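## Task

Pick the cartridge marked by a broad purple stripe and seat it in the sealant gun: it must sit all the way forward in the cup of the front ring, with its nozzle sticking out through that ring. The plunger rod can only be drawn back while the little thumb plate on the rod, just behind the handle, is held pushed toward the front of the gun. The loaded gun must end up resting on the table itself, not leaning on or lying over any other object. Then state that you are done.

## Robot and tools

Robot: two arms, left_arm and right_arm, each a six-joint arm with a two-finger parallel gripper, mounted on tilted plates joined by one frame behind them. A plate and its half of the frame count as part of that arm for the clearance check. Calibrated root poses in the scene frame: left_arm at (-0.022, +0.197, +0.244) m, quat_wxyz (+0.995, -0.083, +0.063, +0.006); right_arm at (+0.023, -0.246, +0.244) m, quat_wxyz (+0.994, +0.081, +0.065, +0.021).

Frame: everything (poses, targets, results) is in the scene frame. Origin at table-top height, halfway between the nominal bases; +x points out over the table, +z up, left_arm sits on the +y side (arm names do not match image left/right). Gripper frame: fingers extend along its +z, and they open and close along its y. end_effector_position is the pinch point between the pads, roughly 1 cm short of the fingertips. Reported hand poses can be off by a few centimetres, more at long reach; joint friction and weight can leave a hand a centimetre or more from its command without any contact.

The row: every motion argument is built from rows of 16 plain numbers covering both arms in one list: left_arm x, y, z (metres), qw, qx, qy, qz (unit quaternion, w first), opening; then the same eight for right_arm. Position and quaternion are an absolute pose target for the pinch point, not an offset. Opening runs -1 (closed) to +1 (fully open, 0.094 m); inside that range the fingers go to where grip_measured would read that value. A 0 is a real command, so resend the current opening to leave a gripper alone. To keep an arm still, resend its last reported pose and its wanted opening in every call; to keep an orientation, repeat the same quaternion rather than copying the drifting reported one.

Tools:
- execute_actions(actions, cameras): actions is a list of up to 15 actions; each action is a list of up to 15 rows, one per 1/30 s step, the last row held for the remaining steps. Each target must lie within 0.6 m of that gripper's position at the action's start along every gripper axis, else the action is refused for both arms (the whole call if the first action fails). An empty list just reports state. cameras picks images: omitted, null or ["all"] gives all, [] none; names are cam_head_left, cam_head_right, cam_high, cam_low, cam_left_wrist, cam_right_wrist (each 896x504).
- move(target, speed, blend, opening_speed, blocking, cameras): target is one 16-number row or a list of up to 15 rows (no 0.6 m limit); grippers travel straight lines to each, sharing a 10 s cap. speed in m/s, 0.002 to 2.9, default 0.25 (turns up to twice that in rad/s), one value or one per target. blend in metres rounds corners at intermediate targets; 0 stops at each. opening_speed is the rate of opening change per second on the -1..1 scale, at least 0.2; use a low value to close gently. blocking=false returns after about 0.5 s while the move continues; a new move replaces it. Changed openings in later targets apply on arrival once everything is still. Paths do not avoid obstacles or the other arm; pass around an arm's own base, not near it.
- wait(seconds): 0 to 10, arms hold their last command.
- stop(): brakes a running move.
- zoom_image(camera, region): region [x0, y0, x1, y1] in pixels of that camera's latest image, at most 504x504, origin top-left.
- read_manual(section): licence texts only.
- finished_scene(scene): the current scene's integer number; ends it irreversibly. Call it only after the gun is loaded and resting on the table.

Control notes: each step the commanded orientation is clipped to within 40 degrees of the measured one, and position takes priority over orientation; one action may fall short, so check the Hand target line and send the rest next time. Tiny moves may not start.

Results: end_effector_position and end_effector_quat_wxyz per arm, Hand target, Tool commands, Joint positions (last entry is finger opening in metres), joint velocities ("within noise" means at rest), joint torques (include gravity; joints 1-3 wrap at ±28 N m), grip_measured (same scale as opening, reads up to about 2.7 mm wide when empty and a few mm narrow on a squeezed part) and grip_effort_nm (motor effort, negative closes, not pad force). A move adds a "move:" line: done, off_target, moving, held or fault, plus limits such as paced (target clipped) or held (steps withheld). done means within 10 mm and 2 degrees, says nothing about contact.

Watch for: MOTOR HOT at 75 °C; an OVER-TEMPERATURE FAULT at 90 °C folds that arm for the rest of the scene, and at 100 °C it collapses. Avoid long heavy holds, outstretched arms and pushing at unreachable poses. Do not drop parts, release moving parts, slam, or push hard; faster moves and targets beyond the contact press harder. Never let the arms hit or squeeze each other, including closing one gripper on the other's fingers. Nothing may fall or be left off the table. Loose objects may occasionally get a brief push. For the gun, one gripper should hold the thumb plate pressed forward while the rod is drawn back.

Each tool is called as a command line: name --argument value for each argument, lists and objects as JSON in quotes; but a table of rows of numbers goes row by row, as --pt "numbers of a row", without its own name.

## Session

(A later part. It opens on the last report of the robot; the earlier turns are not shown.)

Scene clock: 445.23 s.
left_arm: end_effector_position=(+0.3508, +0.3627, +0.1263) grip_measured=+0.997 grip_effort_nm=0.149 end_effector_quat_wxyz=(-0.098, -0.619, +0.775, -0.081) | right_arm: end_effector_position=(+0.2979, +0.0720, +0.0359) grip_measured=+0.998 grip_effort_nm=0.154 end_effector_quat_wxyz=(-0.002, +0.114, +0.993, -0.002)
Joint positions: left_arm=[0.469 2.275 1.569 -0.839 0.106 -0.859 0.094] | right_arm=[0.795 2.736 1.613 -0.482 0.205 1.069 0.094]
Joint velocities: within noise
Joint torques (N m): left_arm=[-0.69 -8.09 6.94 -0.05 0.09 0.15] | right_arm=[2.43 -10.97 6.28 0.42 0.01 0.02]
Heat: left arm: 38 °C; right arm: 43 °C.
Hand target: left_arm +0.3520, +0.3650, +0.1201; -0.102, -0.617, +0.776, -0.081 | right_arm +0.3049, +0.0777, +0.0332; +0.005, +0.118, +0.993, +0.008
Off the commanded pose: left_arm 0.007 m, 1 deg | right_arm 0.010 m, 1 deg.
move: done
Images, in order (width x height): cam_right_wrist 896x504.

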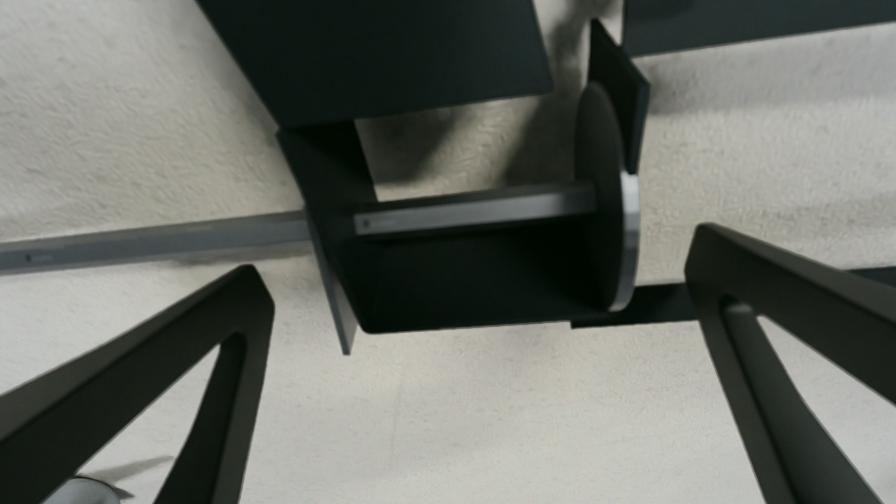

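move --pt "0.352 0.365 0.12 0.102 0.617 -0.776 0.081 1 0.303 0.078 0.033 0.003 0.1177 0.9930 0.003 0.05" --pt "0.345 0.342 0.045 0.102 0.617 -0.776 0.081 1 0.303 0.078 0.033 0.003 0.1177 0.9930 0.003 0.05" --speed 0.1 --opening_speed 0.5 --cameras '["cam_right_wrist","cam_left_wrist"]'

Scene clock: 454.43 s.
left_arm: end_effector_position=(+0.3455, +0.3496, +0.0539) grip_measured=+0.997 grip_effort_nm=0.139 end_effector_quat_wxyz=(-0.097, -0.618, +0.776, -0.081) | right_arm: end_effector_position=(+0.3002, +0.0742, +0.0373) grip_measured=+0.151 grip_effort_nm=-1.009 end_effector_quat_wxyz=(-0.001, +0.114, +0.993, +0.000)
Joint positions: left_arm=[0.463 2.437 1.526 -0.632 0.106 -0.863 0.094] | right_arm=[0.795 2.738 1.625 -0.488 0.205 1.069 0.054]
Joint velocities: within noise
Joint torques (N m): left_arm=[-2.32 -8.4 4.01 0.15 0.1 -0.11] | right_arm=[2.8 -10.69 6.13 0.32 0.04 0.05]
Heat: left arm: 38 °C; right arm: 45 °C.
Hand target: left_arm +0.3447, +0.3419, +0.0452; -0.102, -0.617, +0.776, -0.081 | right_arm +0.3030, +0.0779, +0.0331; +0.003, +0.118, +0.993, +0.003
Off the commanded pose: left_arm 0.012 m, 1 deg | right_arm 0.006 m, 1 deg.
move: off_target (left_arm)
Images, in order (width x height): cam_left_wrist 896x504, cam_right_wrist 896x504.

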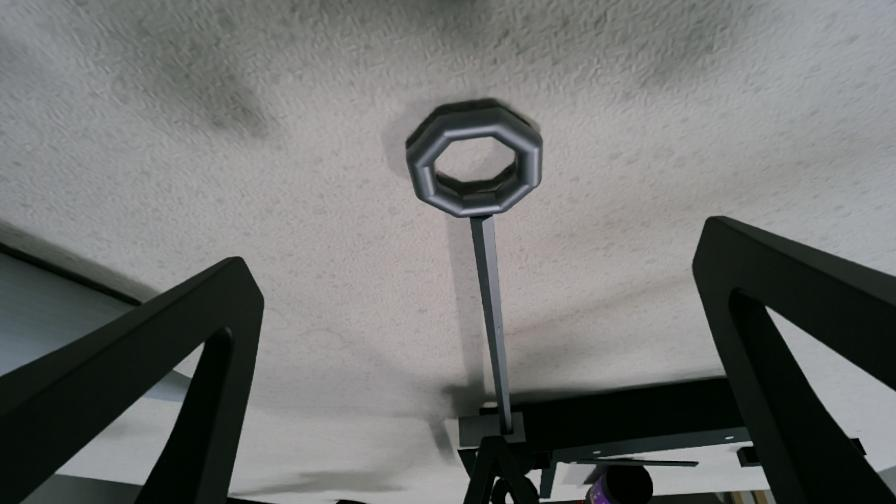

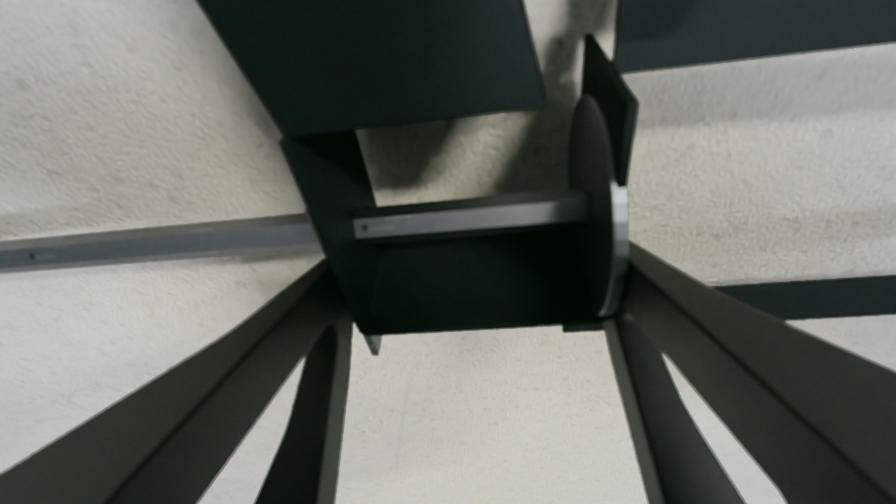

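move --pt "0.350 0.338 0.013 0.102 0.617 -0.776 0.081 0.3 0.303 0.078 0.033 0.003 0.1177 0.9930 0.003 0.05" --speed 0.08 --opening_speed 1 --cameras '["cam_left_wrist"]'

Scene clock: 460.03 s.
left_arm: end_effector_position=(+0.3444, +0.3425, +0.0204) grip_measured=+0.303 grip_effort_nm=-0.134 end_effector_quat_wxyz=(-0.105, -0.617, +0.776, -0.079) | right_arm: end_effector_position=(+0.3002, +0.0742, +0.0373) grip_measured=+0.151 grip_effort_nm=-1.004 end_effector_quat_wxyz=(-0.001, +0.114, +0.993, +0.000)
Joint positions: left_arm=[0.456 2.54 1.565 -0.583 0.106 -0.867 0.061] | right_arm=[0.795 2.738 1.625 -0.488 0.205 1.069 0.054]
Joint velocities: within noise
Joint torques (N m): left_arm=[-2.41 -8.42 5.44 0.11 0.09 -0.16] | right_arm=[2.82 -10.69 6.15 0.31 0.02 0.05]
Heat: left arm: 38 °C; right arm: 45 °C.
Hand target: left_arm +0.3498, +0.3379, +0.0133; -0.102, -0.617, +0.776, -0.081 | right_arm +0.3030, +0.0779, +0.0331; +0.003, +0.118, +0.993, +0.003
Off the commanded pose: left_arm 0.010 m, 0 deg | right_arm 0.006 m, 1 deg.
move: done
Images, in order (width x height): cam_left_wrist 896x504.

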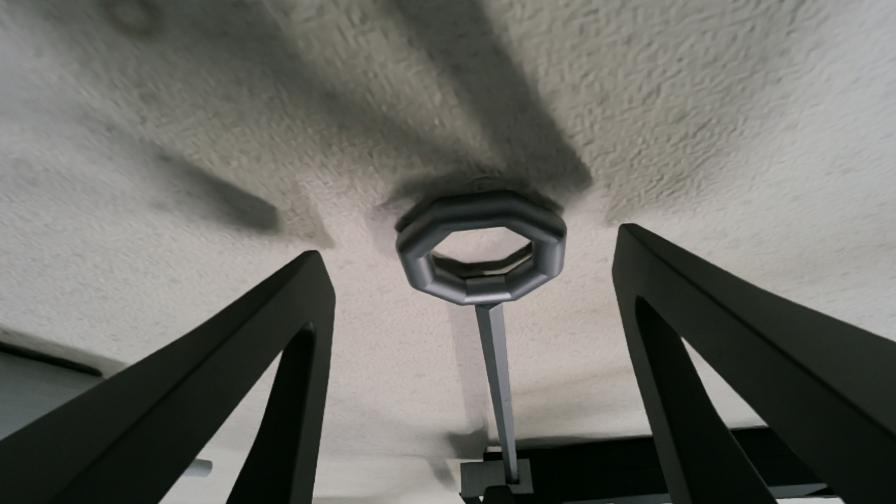

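move --pt "0.351 0.348 0.009 0.102 0.617 -0.776 0.081 0.2 0.303 0.078 0.033 0.003 0.1177 0.9930 0.003 0.05" --speed 0.06 --cameras '["cam_left_wrist"]'

Scene clock: 464.47 s.
left_arm: end_effector_position=(+0.3539, +0.3471, +0.0177) grip_measured=+0.203 grip_effort_nm=-0.134 end_effector_quat_wxyz=(-0.095, -0.618, +0.776, -0.081) | right_arm: end_effector_position=(+0.3002, +0.0742, +0.0373) grip_measured=+0.151 grip_effort_nm=-1.004 end_effector_quat_wxyz=(-0.001, +0.114, +0.993, +0.000)
Joint positions: left_arm=[0.456 2.56 1.604 -0.582 0.106 -0.868 0.056] | right_arm=[0.795 2.738 1.625 -0.488 0.205 1.069 0.054]
Joint velocities: within noise
Joint torques (N m): left_arm=[-0.75 -8.29 5.7 -0.07 0.11 0.12] | right_arm=[2.86 -10.73 6.12 0.32 0.03 0.06]
Heat: left arm: 38 °C; right arm: 45 °C.
Hand target: left_arm +0.3509, +0.3479, +0.0092; -0.102, -0.617, +0.776, -0.081 | right_arm +0.3030, +0.0779, +0.0331; +0.003, +0.118, +0.993, +0.003
Off the commanded pose: left_arm 0.009 m, 1 deg | right_arm 0.006 m, 1 deg.
move: done
Images, in order (width x height): cam_left_wrist 896x504.

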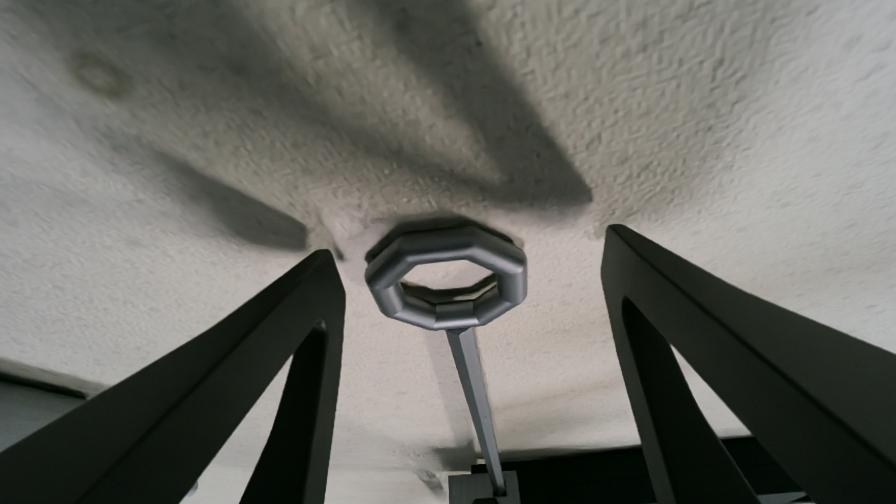

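move --pt "0.345 0.347 0.006 0.102 0.617 -0.776 0.081 -0.05 0.303 0.078 0.033 0.003 0.1177 0.9930 0.003 0.05" --pt "0.345 0.347 0.006 0.102 0.617 -0.776 0.081 -0.5 0.303 0.078 0.033 0.003 0.1177 0.9930 0.003 0.05" --speed 0.06 --opening_speed 0.7 --cameras '["cam_left_wrist"]'

Scene clock: 469.03 s.
left_arm: end_effector_position=(+0.3500, +0.3529, +0.0162) grip_measured=-0.496 grip_effort_nm=-0.188 end_effector_quat_wxyz=(-0.094, -0.622, +0.774, -0.078) | right_arm: end_effector_position=(+0.3002, +0.0742, +0.0373) grip_measured=+0.151 grip_effort_nm=-1.004 end_effector_quat_wxyz=(-0.001, +0.114, +0.993, +0.000)
Joint positions: left_arm=[0.47 2.56 1.599 -0.577 0.1 -0.864 0.024] | right_arm=[0.795 2.738 1.625 -0.488 0.205 1.069 0.054]
Joint velocities: within noise
Joint torques (N m): left_arm=[-1.29 -8.58 3.26 0.16 0.15 0.18] | right_arm=[2.77 -10.71 6.04 0.32 0.03 0.05]
Heat: left arm: 39 °C; right arm: 45 °C.
Hand target: left_arm +0.3447, +0.3470, +0.0063; -0.102, -0.617, +0.776, -0.081 | right_arm +0.3030, +0.0779, +0.0331; +0.003, +0.118, +0.993, +0.003
Off the commanded pose: left_arm 0.013 m, 1 deg | right_arm 0.006 m, 1 deg.
move: off_target (left_arm); target 2's new opening was sent with left_arm's hand 0.013 m and 1 deg from that target
Images, in order (width x height): cam_left_wrist 896x504.

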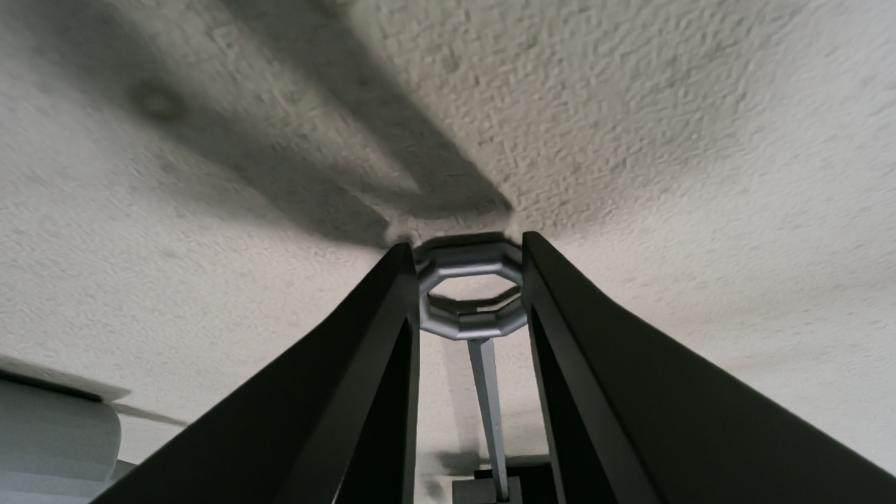

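move --pt "0.347 0.345 0.008 0.102 0.617 -0.776 0.081 0.0 0.303 0.078 0.033 0.003 0.1177 0.9930 0.003 0.05" --pt "0.346 0.335 0.006 0.102 0.617 -0.776 0.081 0.0 0.303 0.078 0.033 0.003 0.1177 0.9930 0.003 0.05" --speed 0.06 --cameras '["cam_left_wrist"]'

Scene clock: 473.33 s.
left_arm: end_effector_position=(+0.3465, +0.3442, +0.0131) grip_measured=-0.003 grip_effort_nm=0.144 end_effector_quat_wxyz=(-0.099, -0.618, +0.776, -0.078) | right_arm: end_effector_position=(+0.3002, +0.0742, +0.0373) grip_measured=+0.151 grip_effort_nm=-1.004 end_effector_quat_wxyz=(-0.001, +0.114, +0.993, +0.000)
Joint positions: left_arm=[0.457 2.561 1.575 -0.561 0.101 -0.868 0.047] | right_arm=[0.795 2.738 1.625 -0.488 0.205 1.069 0.054]
Joint velocities: within noise
Joint torques (N m): left_arm=[-2.48 -9.06 2.81 0.16 0.15 -0.11] | right_arm=[2.89 -10.7 6.08 0.32 0.05 0.05]
Heat: left arm: 39 °C; right arm: 45 °C.
Hand target: left_arm +0.3457, +0.3350, +0.0062; -0.102, -0.617, +0.776, -0.081 | right_arm +0.3030, +0.0779, +0.0331; +0.003, +0.118, +0.993, +0.003
Off the commanded pose: left_arm 0.012 m, 1 deg | right_arm 0.006 m, 1 deg.
move: off_target (left_arm)
Images, in order (width x height): cam_left_wrist 896x504.

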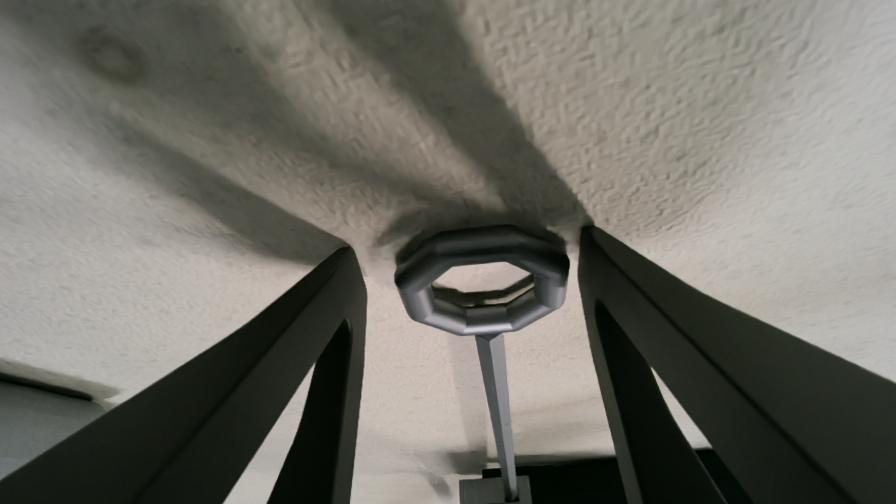

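move --pt "0.350 0.336 0.006 0.102 0.617 -0.776 0.081 -0.5 0.303 0.078 0.033 0.003 0.1177 0.9930 0.003 0.05" --speed 0.06 --opening_speed 0.6 --cameras '["cam_left_wrist"]'

Scene clock: 477.10 s.
left_arm: end_effector_position=(+0.3475, +0.3434, +0.0132) grip_measured=-0.263 grip_effort_nm=-1.028 end_effector_quat_wxyz=(-0.098, -0.619, +0.775, -0.080) | right_arm: end_effector_position=(+0.3002, +0.0742, +0.0373) grip_measured=+0.151 grip_effort_nm=-0.999 end_effector_quat_wxyz=(-0.001, +0.114, +0.993, +0.000)
Joint positions: left_arm=[0.456 2.561 1.574 -0.558 0.105 -0.87 0.035] | right_arm=[0.795 2.738 1.625 -0.488 0.205 1.069 0.054]
Joint velocities: within noise
Joint torques (N m): left_arm=[-2.59 -8.51 5.2 0.03 0.09 -0.13] | right_arm=[2.77 -10.67 6.12 0.32 0.05 0.05]
Heat: left arm: 39 °C; right arm: 45 °C.
Hand target: left_arm +0.3496, +0.3360, +0.0062; -0.102, -0.617, +0.776, -0.081 | right_arm +0.3030, +0.0779, +0.0331; +0.003, +0.118, +0.993, +0.003
Off the commanded pose: left_arm 0.011 m, 1 deg | right_arm 0.006 m, 1 deg.
move: off_target (left_arm)
Images, in order (width x height): cam_left_wrist 896x504.

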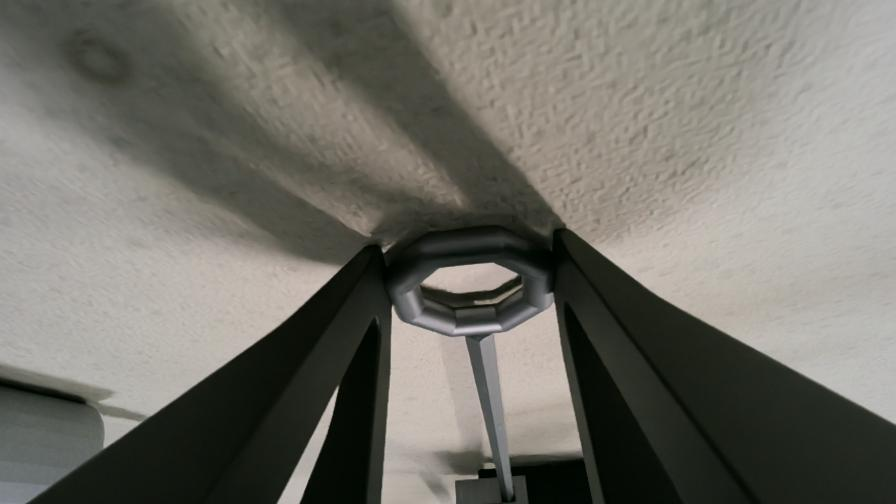

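move --pt "0.356 0.3750 0.014 0.102 0.617 -0.776 0.081 -0.7 0.303 0.076 0.033 0.003 0.1177 0.9930 0.003 0.0" --speed 0.06 --cameras '["cam_left_wrist","cam_right_wrist"]'

Scene clock: 481.90 s.
left_arm: end_effector_position=(+0.3505, +0.3552, +0.0219) grip_measured=-0.264 grip_effort_nm=-1.023 end_effector_quat_wxyz=(-0.124, -0.616, +0.773, -0.093) | right_arm: end_effector_position=(+0.3026, +0.0810, +0.0380) grip_measured=+0.150 grip_effort_nm=-1.004 end_effector_quat_wxyz=(+0.000, +0.114, +0.993, +0.014)
Joint positions: left_arm=[0.489 2.59 1.691 -0.697 0.14 -0.831 0.035] | right_arm=[0.795 2.738 1.629 -0.468 0.189 1.065 0.054]
Joint velocities: within noise
Joint torques (N m): left_arm=[0.62 -9.07 7.27 0.12 -0.2 0.28] | right_arm=[2.56 -11.14 4.9 0.22 0.19 0.07]
Heat: left arm: 40 °C; right arm: 45 °C.
Hand target: left_arm +0.3554, +0.3749, +0.0150; -0.102, -0.617, +0.776, -0.081 | right_arm +0.3030, +0.0759, +0.0331; +0.003, +0.118, +0.993, +0.003
Off the commanded pose: left_arm 0.022 m, 3 deg | right_arm 0.007 m, 1 deg.
move: off_target (left_arm)
Images, in order (width x height): cam_left_wrist 896x504, cam_right_wrist 896x504.

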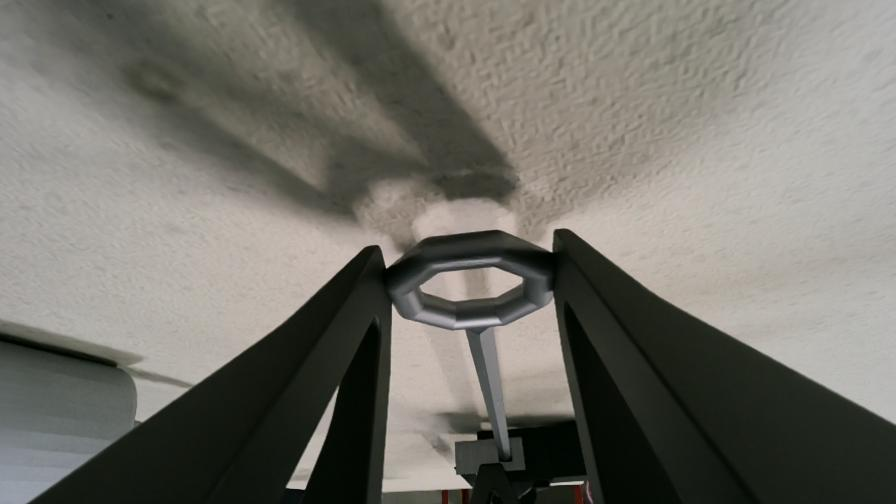

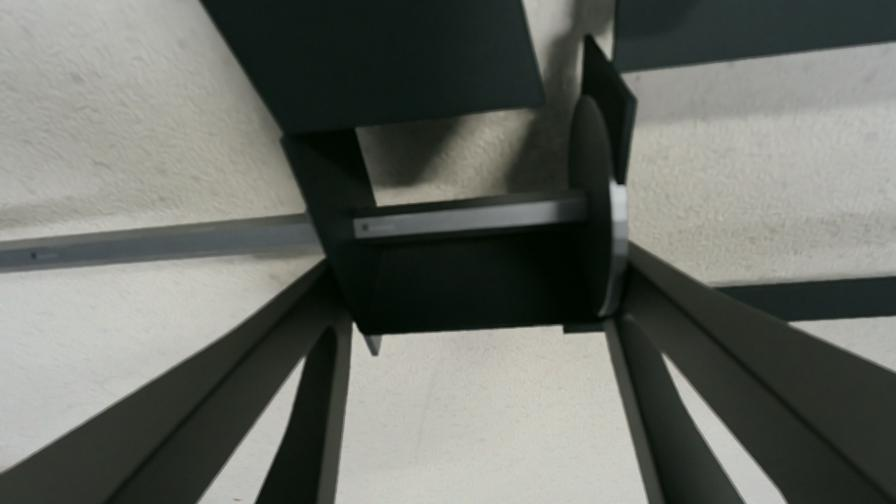

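move --pt "0.349 0.352 0.010 0.108 0.618 -0.775 0.085 -0.7 0.302 0.079 0.036 0.003 0.1177 0.9930 0.003 0.0" --pt "0.349 0.352 0.010 0.108 0.618 -0.775 0.085 -0.7 0.302 0.079 0.036 0.003 0.1177 0.9930 0.003 0.3" --speed 0.06 --opening_speed 1 --cameras '["cam_left_wrist","cam_right_wrist"]'

Scene clock: 488.33 s.
left_arm: end_effector_position=(+0.3459, +0.3489, +0.0141) grip_measured=-0.264 grip_effort_nm=-1.028 end_effector_quat_wxyz=(-0.121, -0.617, +0.772, -0.095) | right_arm: end_effector_position=(+0.3015, +0.0790, +0.0379) grip_measured=+0.297 grip_effort_nm=0.159 end_effector_quat_wxyz=(-0.002, +0.115, +0.993, +0.009)
Joint positions: left_arm=[0.484 2.591 1.644 -0.641 0.143 -0.84 0.035] | right_arm=[0.795 2.738 1.63 -0.478 0.193 1.069 0.061]
Joint velocities: within noise
Joint torques (N m): left_arm=[-1.74 -10.33 3.43 0.12 -0.12 -0.02] | right_arm=[3.14 -11.38 5.57 0.16 0.16 0.09]
Heat: left arm: 39 °C; right arm: 46 °C.
Hand target: left_arm +0.3491, +0.3520, +0.0102; -0.108, -0.618, +0.774, -0.085 | right_arm +0.3019, +0.0791, +0.0360; +0.003, +0.118, +0.993, +0.003
Off the commanded pose: left_arm 0.006 m, 2 deg | right_arm 0.002 m, 1 deg.
move: done
Images, in order (width x height): cam_left_wrist 896x504, cam_right_wrist 896x504.

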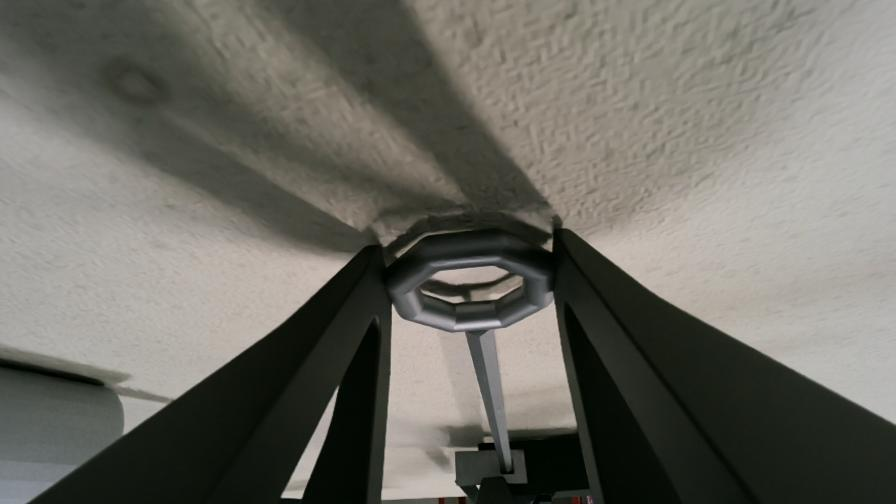

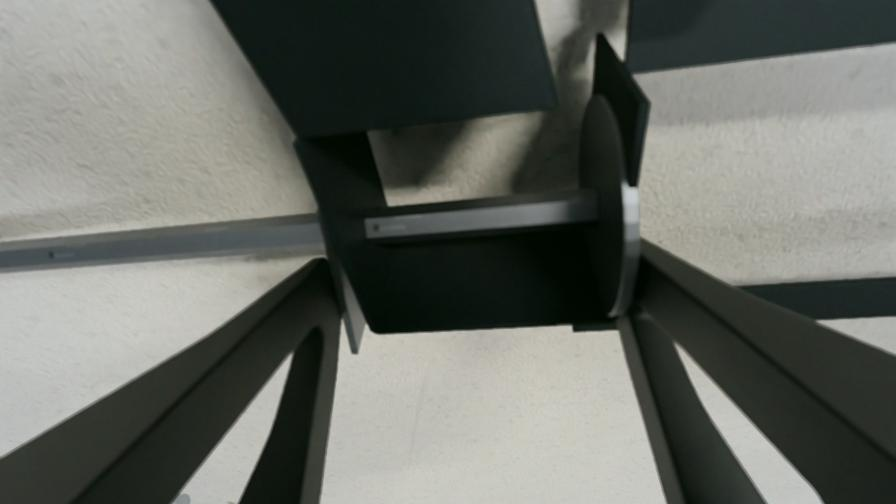

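move --pt "0.349 0.352 0.010 0.108 0.618 -0.775 0.085 -0.7 0.302 0.079 0.15 0.0 0.1177 0.9930 0.0 0.5" --pt "0.349 0.352 0.010 0.108 0.618 -0.775 0.085 -0.7 0.33 -0.15 0.2 0 -0.30 0.954 0 1" --pt "0.349 0.352 0.010 0.108 0.618 -0.775 0.085 -0.7 0.38 -0.300 0.12 0 -0.6157 0.788 0 1" --speed '[0.12,0.4,0.4]' --cameras '["cam_left_wrist","cam_right_wrist"]'

Scene clock: 497.10 s.
left_arm: end_effector_position=(+0.3464, +0.3495, +0.0138) grip_measured=-0.264 grip_effort_nm=-1.028 end_effector_quat_wxyz=(-0.119, -0.617, +0.772, -0.094) | right_arm: end_effector_position=(+0.3712, -0.3019, +0.1224) grip_measured=+0.997 grip_effort_nm=0.173 end_effector_quat_wxyz=(-0.014, -0.615, +0.788, -0.001)
Joint positions: left_arm=[0.484 2.591 1.644 -0.637 0.141 -0.84 0.035] | right_arm=[-0.16 2.072 1.095 -0.458 0.163 -1.452 0.094]
Joint velocities: within noise
Joint torques (N m): left_arm=[-1.84 -10.26 3.52 0.14 -0.08 -0.05] | right_arm=[1.25 -8.13 5.89 0.35 -0.17 -0.05]
Heat: left arm: 39 °C; right arm: 46 °C.
Hand target: left_arm +0.3489, +0.3519, +0.0101; -0.108, -0.618, +0.774, -0.085 | right_arm +0.3798, -0.3000, +0.1203; +0.000, -0.616, +0.788, +0.000
Off the commanded pose: left_arm 0.005 m, 2 deg | right_arm 0.009 m, 2 deg.
move: done; target 2's new opening was sent with right_arm's hand 0.011 m and 3 deg from that target
Images, in order (width x height): cam_left_wrist 896x504, cam_right_wrist 896x504.

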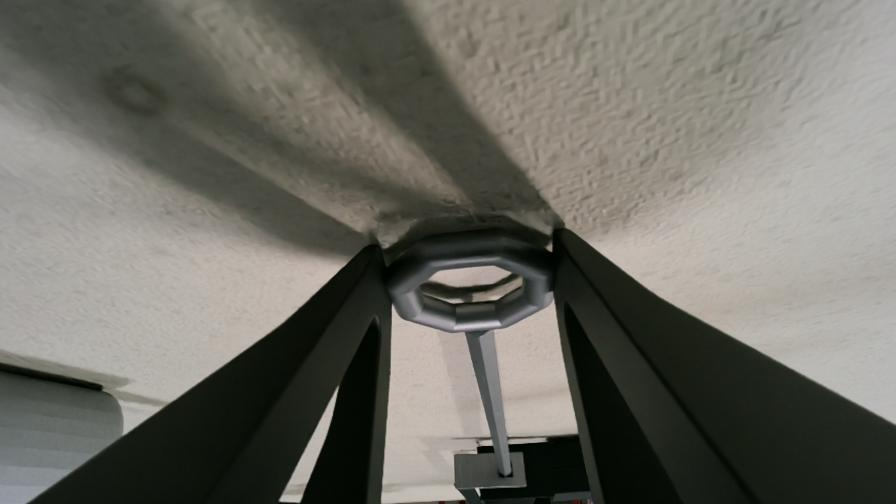

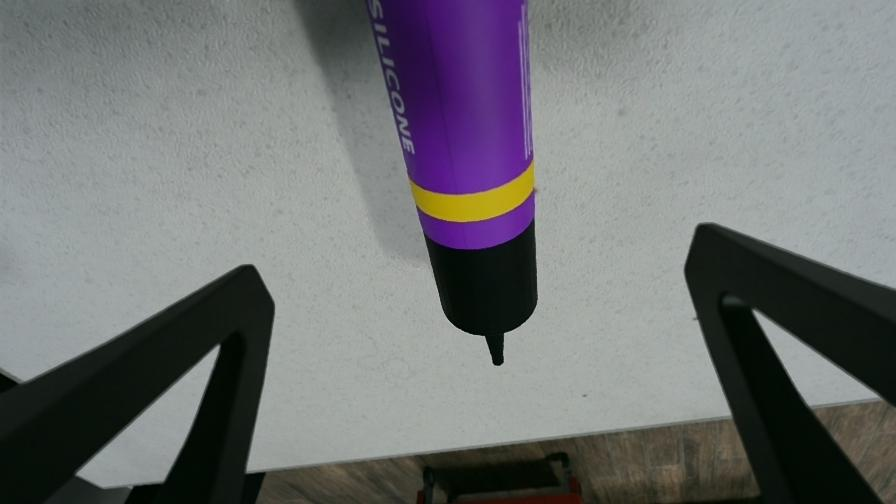

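move --pt "0.349 0.352 0.010 0.108 0.618 -0.775 0.085 -0.7 0.383 -0.298 0.040 0.01 -0.6143 0.789 0 1" --speed '[0.12]' --cameras '["cam_right_wrist","cam_low"]'

Scene clock: 507.90 s.
left_arm: end_effector_position=(+0.3464, +0.3495, +0.0138) grip_measured=-0.264 grip_effort_nm=-1.028 end_effector_quat_wxyz=(-0.119, -0.617, +0.772, -0.094) | right_arm: end_effector_position=(+0.3766, -0.2988, +0.0432) grip_measured=+0.997 grip_effort_nm=0.168 end_effector_quat_wxyz=(-0.003, -0.616, +0.788, -0.002)
Joint positions: left_arm=[0.484 2.591 1.644 -0.637 0.141 -0.84 0.035] | right_arm=[-0.188 2.331 1.131 -0.215 0.144 -1.483 0.094]
Joint velocities: within noise
Joint torques (N m): left_arm=[-1.7 -10.14 3.51 0.15 -0.1 -0.07] | right_arm=[1.1 -9.02 4.34 0.43 -0.21 -0.03]
Heat: left arm: 38 °C; right arm: 45 °C.
Hand target: left_arm +0.3489, +0.3519, +0.0101; -0.108, -0.618, +0.774, -0.085 | right_arm +0.3830, -0.2981, +0.0403; +0.010, -0.614, +0.789, +0.000
Off the commanded pose: left_arm 0.005 m, 2 deg | right_arm 0.007 m, 2 deg.
move: done
Images, in order (width x height): cam_low 896x504, cam_right_wrist 896x504.

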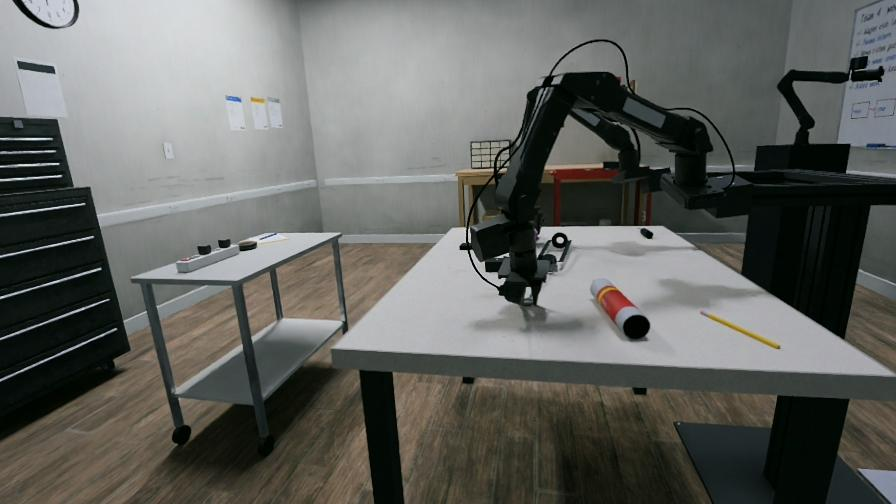

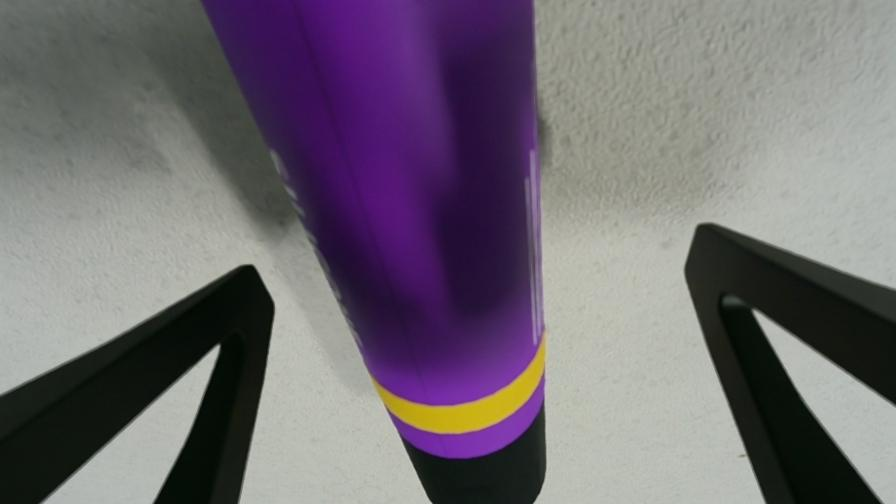

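move --pt "0.349 0.352 0.010 0.108 0.618 -0.775 0.085 -0.7 0.372 -0.296 0.036 0.01 -0.6143 0.789 0 0.5" --speed '[0.12]' --cameras '["cam_right_wrist"]'

Scene clock: 517.30 s.
left_arm: end_effector_position=(+0.3464, +0.3495, +0.0138) grip_measured=-0.264 grip_effort_nm=-1.028 end_effector_quat_wxyz=(-0.119, -0.617, +0.772, -0.094) | right_arm: end_effector_position=(+0.3729, -0.2976, +0.0399) grip_measured=+0.503 grip_effort_nm=-0.125 end_effector_quat_wxyz=(+0.002, -0.616, +0.788, -0.006)
Joint positions: left_arm=[0.484 2.591 1.644 -0.637 0.141 -0.84 0.035] | right_arm=[-0.188 2.331 1.099 -0.17 0.144 -1.485 0.071]
Joint velocities: within noise
Joint torques (N m): left_arm=[-1.84 -10.32 3.62 0.14 -0.12 -0.05] | right_arm=[0.85 -9.22 2.63 0.43 -0.21 -0.05]
Heat: left arm: 38 °C; right arm: 45 °C.
Hand target: left_arm +0.3489, +0.3519, +0.0101; -0.108, -0.618, +0.774, -0.085 | right_arm +0.3720, -0.2960, +0.0362; +0.010, -0.614, +0.789, +0.000
Off the commanded pose: left_arm 0.005 m, 2 deg | right_arm 0.004 m, 1 deg.
move: done
Images, in order (width x height): cam_right_wrist 896x504.

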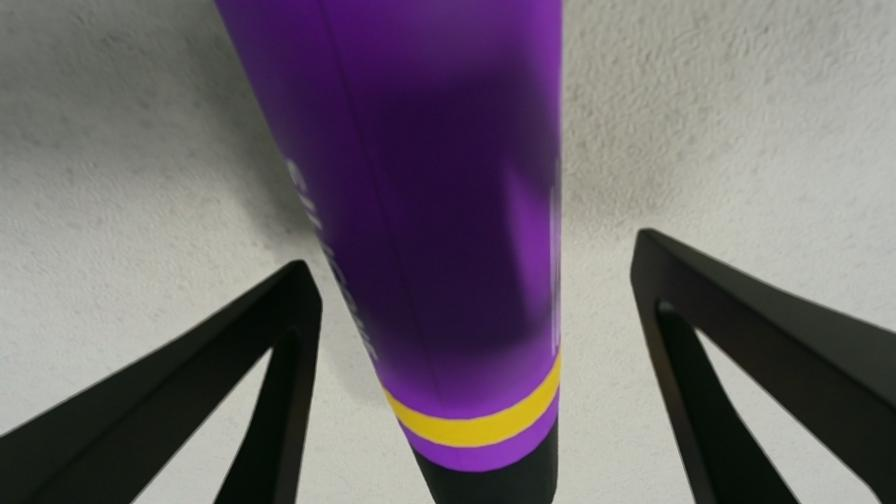

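move --pt "0.349 0.352 0.010 0.108 0.618 -0.775 0.085 -0.7 0.364 -0.294 0.037 0.01 -0.6143 0.789 0 0.3" --speed '[0.12]' --cameras '["cam_right_wrist"]'

Scene clock: 519.97 s.
left_arm: end_effector_position=(+0.3464, +0.3495, +0.0138) grip_measured=-0.264 grip_effort_nm=-1.028 end_effector_quat_wxyz=(-0.119, -0.617, +0.772, -0.094) | right_arm: end_effector_position=(+0.3604, -0.2951, +0.0360) grip_measured=+0.303 grip_effort_nm=-0.125 end_effector_quat_wxyz=(-0.003, -0.616, +0.787, -0.001)
Joint positions: left_arm=[0.484 2.591 1.644 -0.637 0.141 -0.84 0.035] | right_arm=[-0.188 2.331 1.06 -0.146 0.144 -1.485 0.061]
Joint velocities: within noise
Joint torques (N m): left_arm=[-1.81 -10.24 3.67 0.14 -0.12 -0.07] | right_arm=[1.02 -10.25 2.4 0.41 -0.2 -0.04]
Heat: left arm: 38 °C; right arm: 45 °C.
Hand target: left_arm +0.3489, +0.3519, +0.0101; -0.108, -0.618, +0.774, -0.085 | right_arm +0.3640, -0.2941, +0.0371; +0.010, -0.614, +0.789, +0.000
Off the commanded pose: left_arm 0.005 m, 2 deg | right_arm 0.004 m, 2 deg.
move: done
Images, in order (width x height): cam_right_wrist 896x504.

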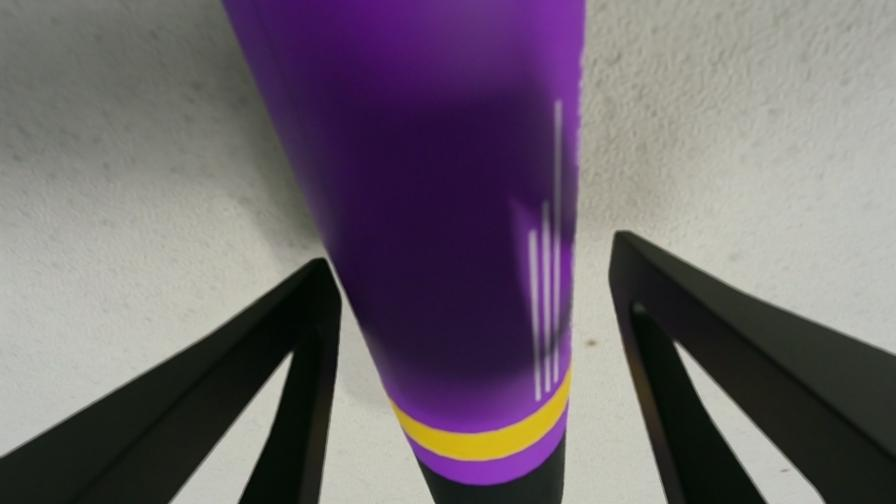

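move --pt "0.349 0.352 0.010 0.108 0.618 -0.775 0.085 -0.7 0.366 -0.294 0.048 0.005 -0.6143 0.789 0 0.3" --speed '[0.12]' --cameras '["cam_right_wrist"]'

Scene clock: 528.77 s.
left_arm: end_effector_position=(+0.3464, +0.3495, +0.0138) grip_measured=-0.264 grip_effort_nm=-1.033 end_effector_quat_wxyz=(-0.119, -0.617, +0.772, -0.094) | right_arm: end_effector_position=(+0.3575, -0.2947, +0.0361) grip_measured=+0.303 grip_effort_nm=-0.125 end_effector_quat_wxyz=(-0.007, -0.617, +0.787, +0.003)
Joint positions: left_arm=[0.484 2.591 1.644 -0.637 0.141 -0.84 0.035] | right_arm=[-0.188 2.331 1.06 -0.158 0.144 -1.483 0.061]
Joint velocities: within noise
Joint torques (N m): left_arm=[-1.78 -10.24 3.55 0.15 -0.1 -0.03] | right_arm=[1.8 -13.07 2.81 0.07 -0.12 0.06]
Heat: left arm: 38 °C; right arm: 47 °C.
Hand target: left_arm +0.3489, +0.3519, +0.0101; -0.108, -0.618, +0.774, -0.085 | right_arm +0.3659, -0.2940, +0.0476; +0.005, -0.614, +0.789, +0.000
Off the commanded pose: left_arm 0.005 m, 2 deg | right_arm 0.015 m, 2 deg.
move: off_target (right_arm)
Images, in order (width x height): cam_right_wrist 896x504.

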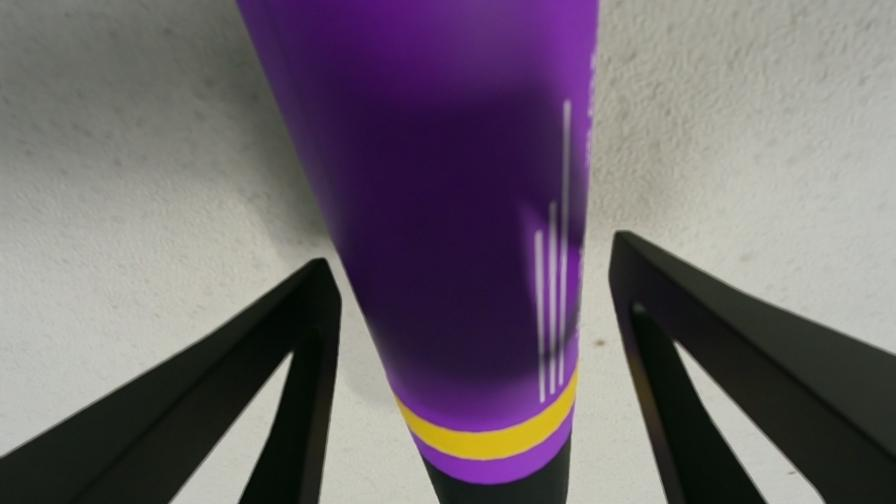

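move --pt "0.349 0.352 0.010 0.108 0.618 -0.775 0.085 -0.7 0.370 -0.294 0.059 0.003 -0.6143 0.789 0 0.3" --speed '[0.12]' --cameras '["cam_right_wrist"]'

Scene clock: 532.13 s.
left_arm: end_effector_position=(+0.3464, +0.3495, +0.0138) grip_measured=-0.264 grip_effort_nm=-1.028 end_effector_quat_wxyz=(-0.119, -0.617, +0.772, -0.094) | right_arm: end_effector_position=(+0.3566, -0.2960, +0.0466) grip_measured=+0.303 grip_effort_nm=-0.120 end_effector_quat_wxyz=(-0.012, -0.614, +0.789, +0.008)
Joint positions: left_arm=[0.484 2.591 1.644 -0.637 0.141 -0.84 0.035] | right_arm=[-0.188 2.296 1.06 -0.205 0.144 -1.475 0.061]
Joint velocities: within noise
Joint torques (N m): left_arm=[-1.81 -10.21 3.54 0.16 -0.13 -0.07] | right_arm=[2.51 -12.63 4.19 -0.02 -0.06 0.06]
Heat: left arm: 38 °C; right arm: 48 °C.
Hand target: left_arm +0.3489, +0.3519, +0.0101; -0.108, -0.618, +0.774, -0.085 | right_arm +0.3697, -0.2940, +0.0587; +0.003, -0.614, +0.789, +0.000
Off the commanded pose: left_arm 0.005 m, 2 deg | right_arm 0.018 m, 2 deg.
move: off_target (right_arm)
Images, in order (width x height): cam_right_wrist 896x504.

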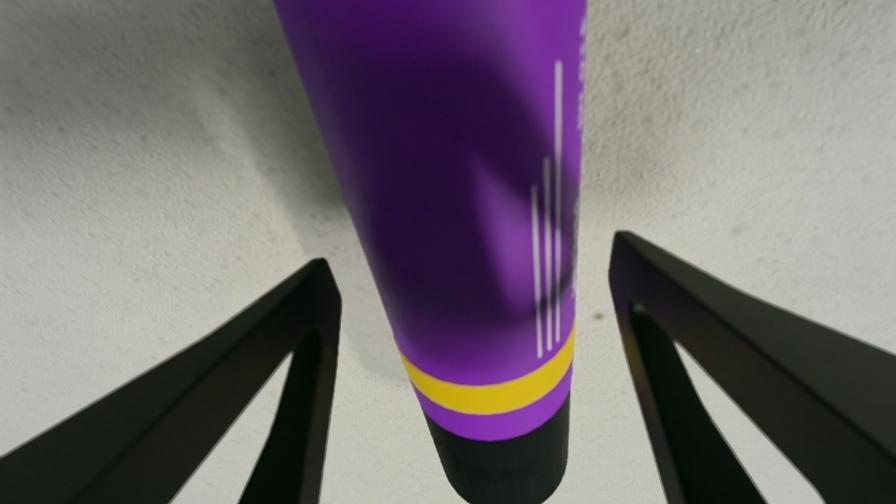

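move --pt "0.349 0.352 0.010 0.108 0.618 -0.775 0.085 -0.7 0.366 -0.294 0.041 0.005 -0.6143 0.789 0 0.3" --speed '[0.12]' --cameras '[]'

Scene clock: 538.20 s.
left_arm: end_effector_position=(+0.3464, +0.3495, +0.0138) grip_measured=-0.264 grip_effort_nm=-1.033 end_effector_quat_wxyz=(-0.119, -0.617, +0.772, -0.094) | right_arm: end_effector_position=(+0.3624, -0.2967, +0.0450) grip_measured=+0.303 grip_effort_nm=-0.120 end_effector_quat_wxyz=(-0.003, -0.613, +0.790, -0.001)
Joint positions: left_arm=[0.484 2.591 1.644 -0.637 0.141 -0.84 0.035] | right_arm=[-0.188 2.301 1.06 -0.175 0.144 -1.475 0.061]
Joint velocities: within noise
Joint torques (N m): left_arm=[-1.74 -10.28 3.59 0.16 -0.11 -0.08] | right_arm=[1.55 -8.4 3.54 0.36 -0.1 -0.06]
Heat: left arm: 38 °C; right arm: 47 °C.
Hand target: left_arm +0.3489, +0.3519, +0.0101; -0.108, -0.618, +0.774, -0.085 | right_arm +0.3658, -0.2940, +0.0411; +0.005, -0.614, +0.789, +0.000
Off the commanded pose: left_arm 0.005 m, 2 deg | right_arm 0.006 m, 1 deg.
move: done
No camera images: "cameras" was empty.

move --pt "0.349 0.352 0.010 0.108 0.618 -0.775 0.085 -0.7 0.366 -0.294 0.037 0.005 -0.6143 0.789 0 0.3" --pt "0.349 0.352 0.010 0.108 0.618 -0.775 0.085 -0.7 0.366 -0.294 0.037 0.005 -0.6143 0.789 0 -0.1" --speed '[0.12]' --opening_speed 0.5 --cameras '["cam_right_wrist"]'

speed must be one number or one for each of the 2 targets, got a list of 1; nothing of the call was run

move --pt "0.349 0.352 0.010 0.108 0.618 -0.775 0.085 -0.7 0.366 -0.294 0.037 0.005 -0.6143 0.789 0 0.3" --pt "0.349 0.352 0.010 0.108 0.618 -0.775 0.085 -0.7 0.366 -0.294 0.037 0.005 -0.6143 0.789 0 -0.1" --speed 0.12 --opening_speed 0.5 --cameras '["cam_right_wrist"]'

Scene clock: 547.73 s.
left_arm: end_effector_position=(+0.3464, +0.3495, +0.0138) grip_measured=-0.264 grip_effort_nm=-1.033 end_effector_quat_wxyz=(-0.119, -0.617, +0.772, -0.094) | right_arm: end_effector_position=(+0.3610, -0.2959, +0.0406) grip_measured=-0.049 grip_effort_nm=-0.955 end_effector_quat_wxyz=(-0.004, -0.614, +0.790, +0.000)
Joint positions: left_arm=[0.484 2.591 1.644 -0.637 0.141 -0.84 0.035] | right_arm=[-0.188 2.316 1.06 -0.163 0.144 -1.477 0.045]
Joint velocities: within noise
Joint torques (N m): left_arm=[-1.73 -10.09 3.6 0.13 -0.11 -0.06] | right_arm=[1.5 -8.46 3.92 0.41 -0.12 -0.03]
Heat: left arm: 38 °C; right arm: 46 °C.
Hand target: left_arm +0.3489, +0.3519, +0.0101; -0.108, -0.618, +0.774, -0.085 | right_arm +0.3658, -0.2941, +0.0372; +0.005, -0.614, +0.789, +0.000
Off the commanded pose: left_arm 0.005 m, 2 deg | right_arm 0.006 m, 1 deg.
move: done
Images, in order (width x height): cam_right_wrist 896x504.

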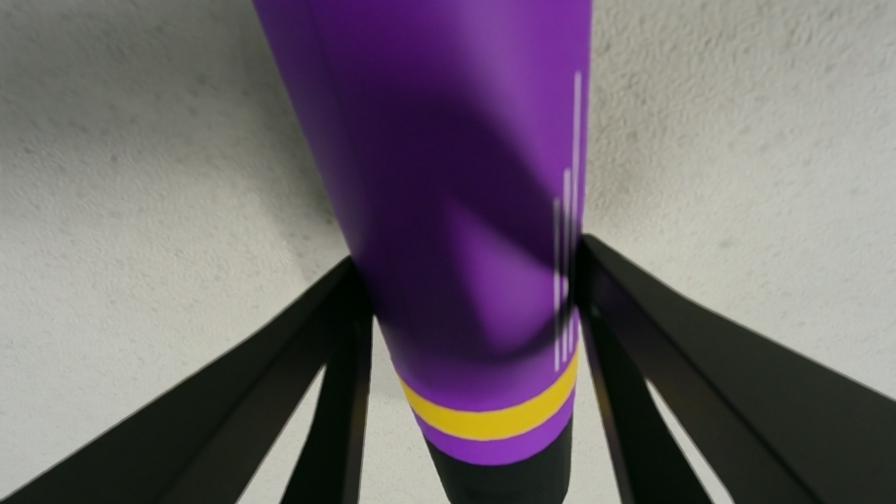

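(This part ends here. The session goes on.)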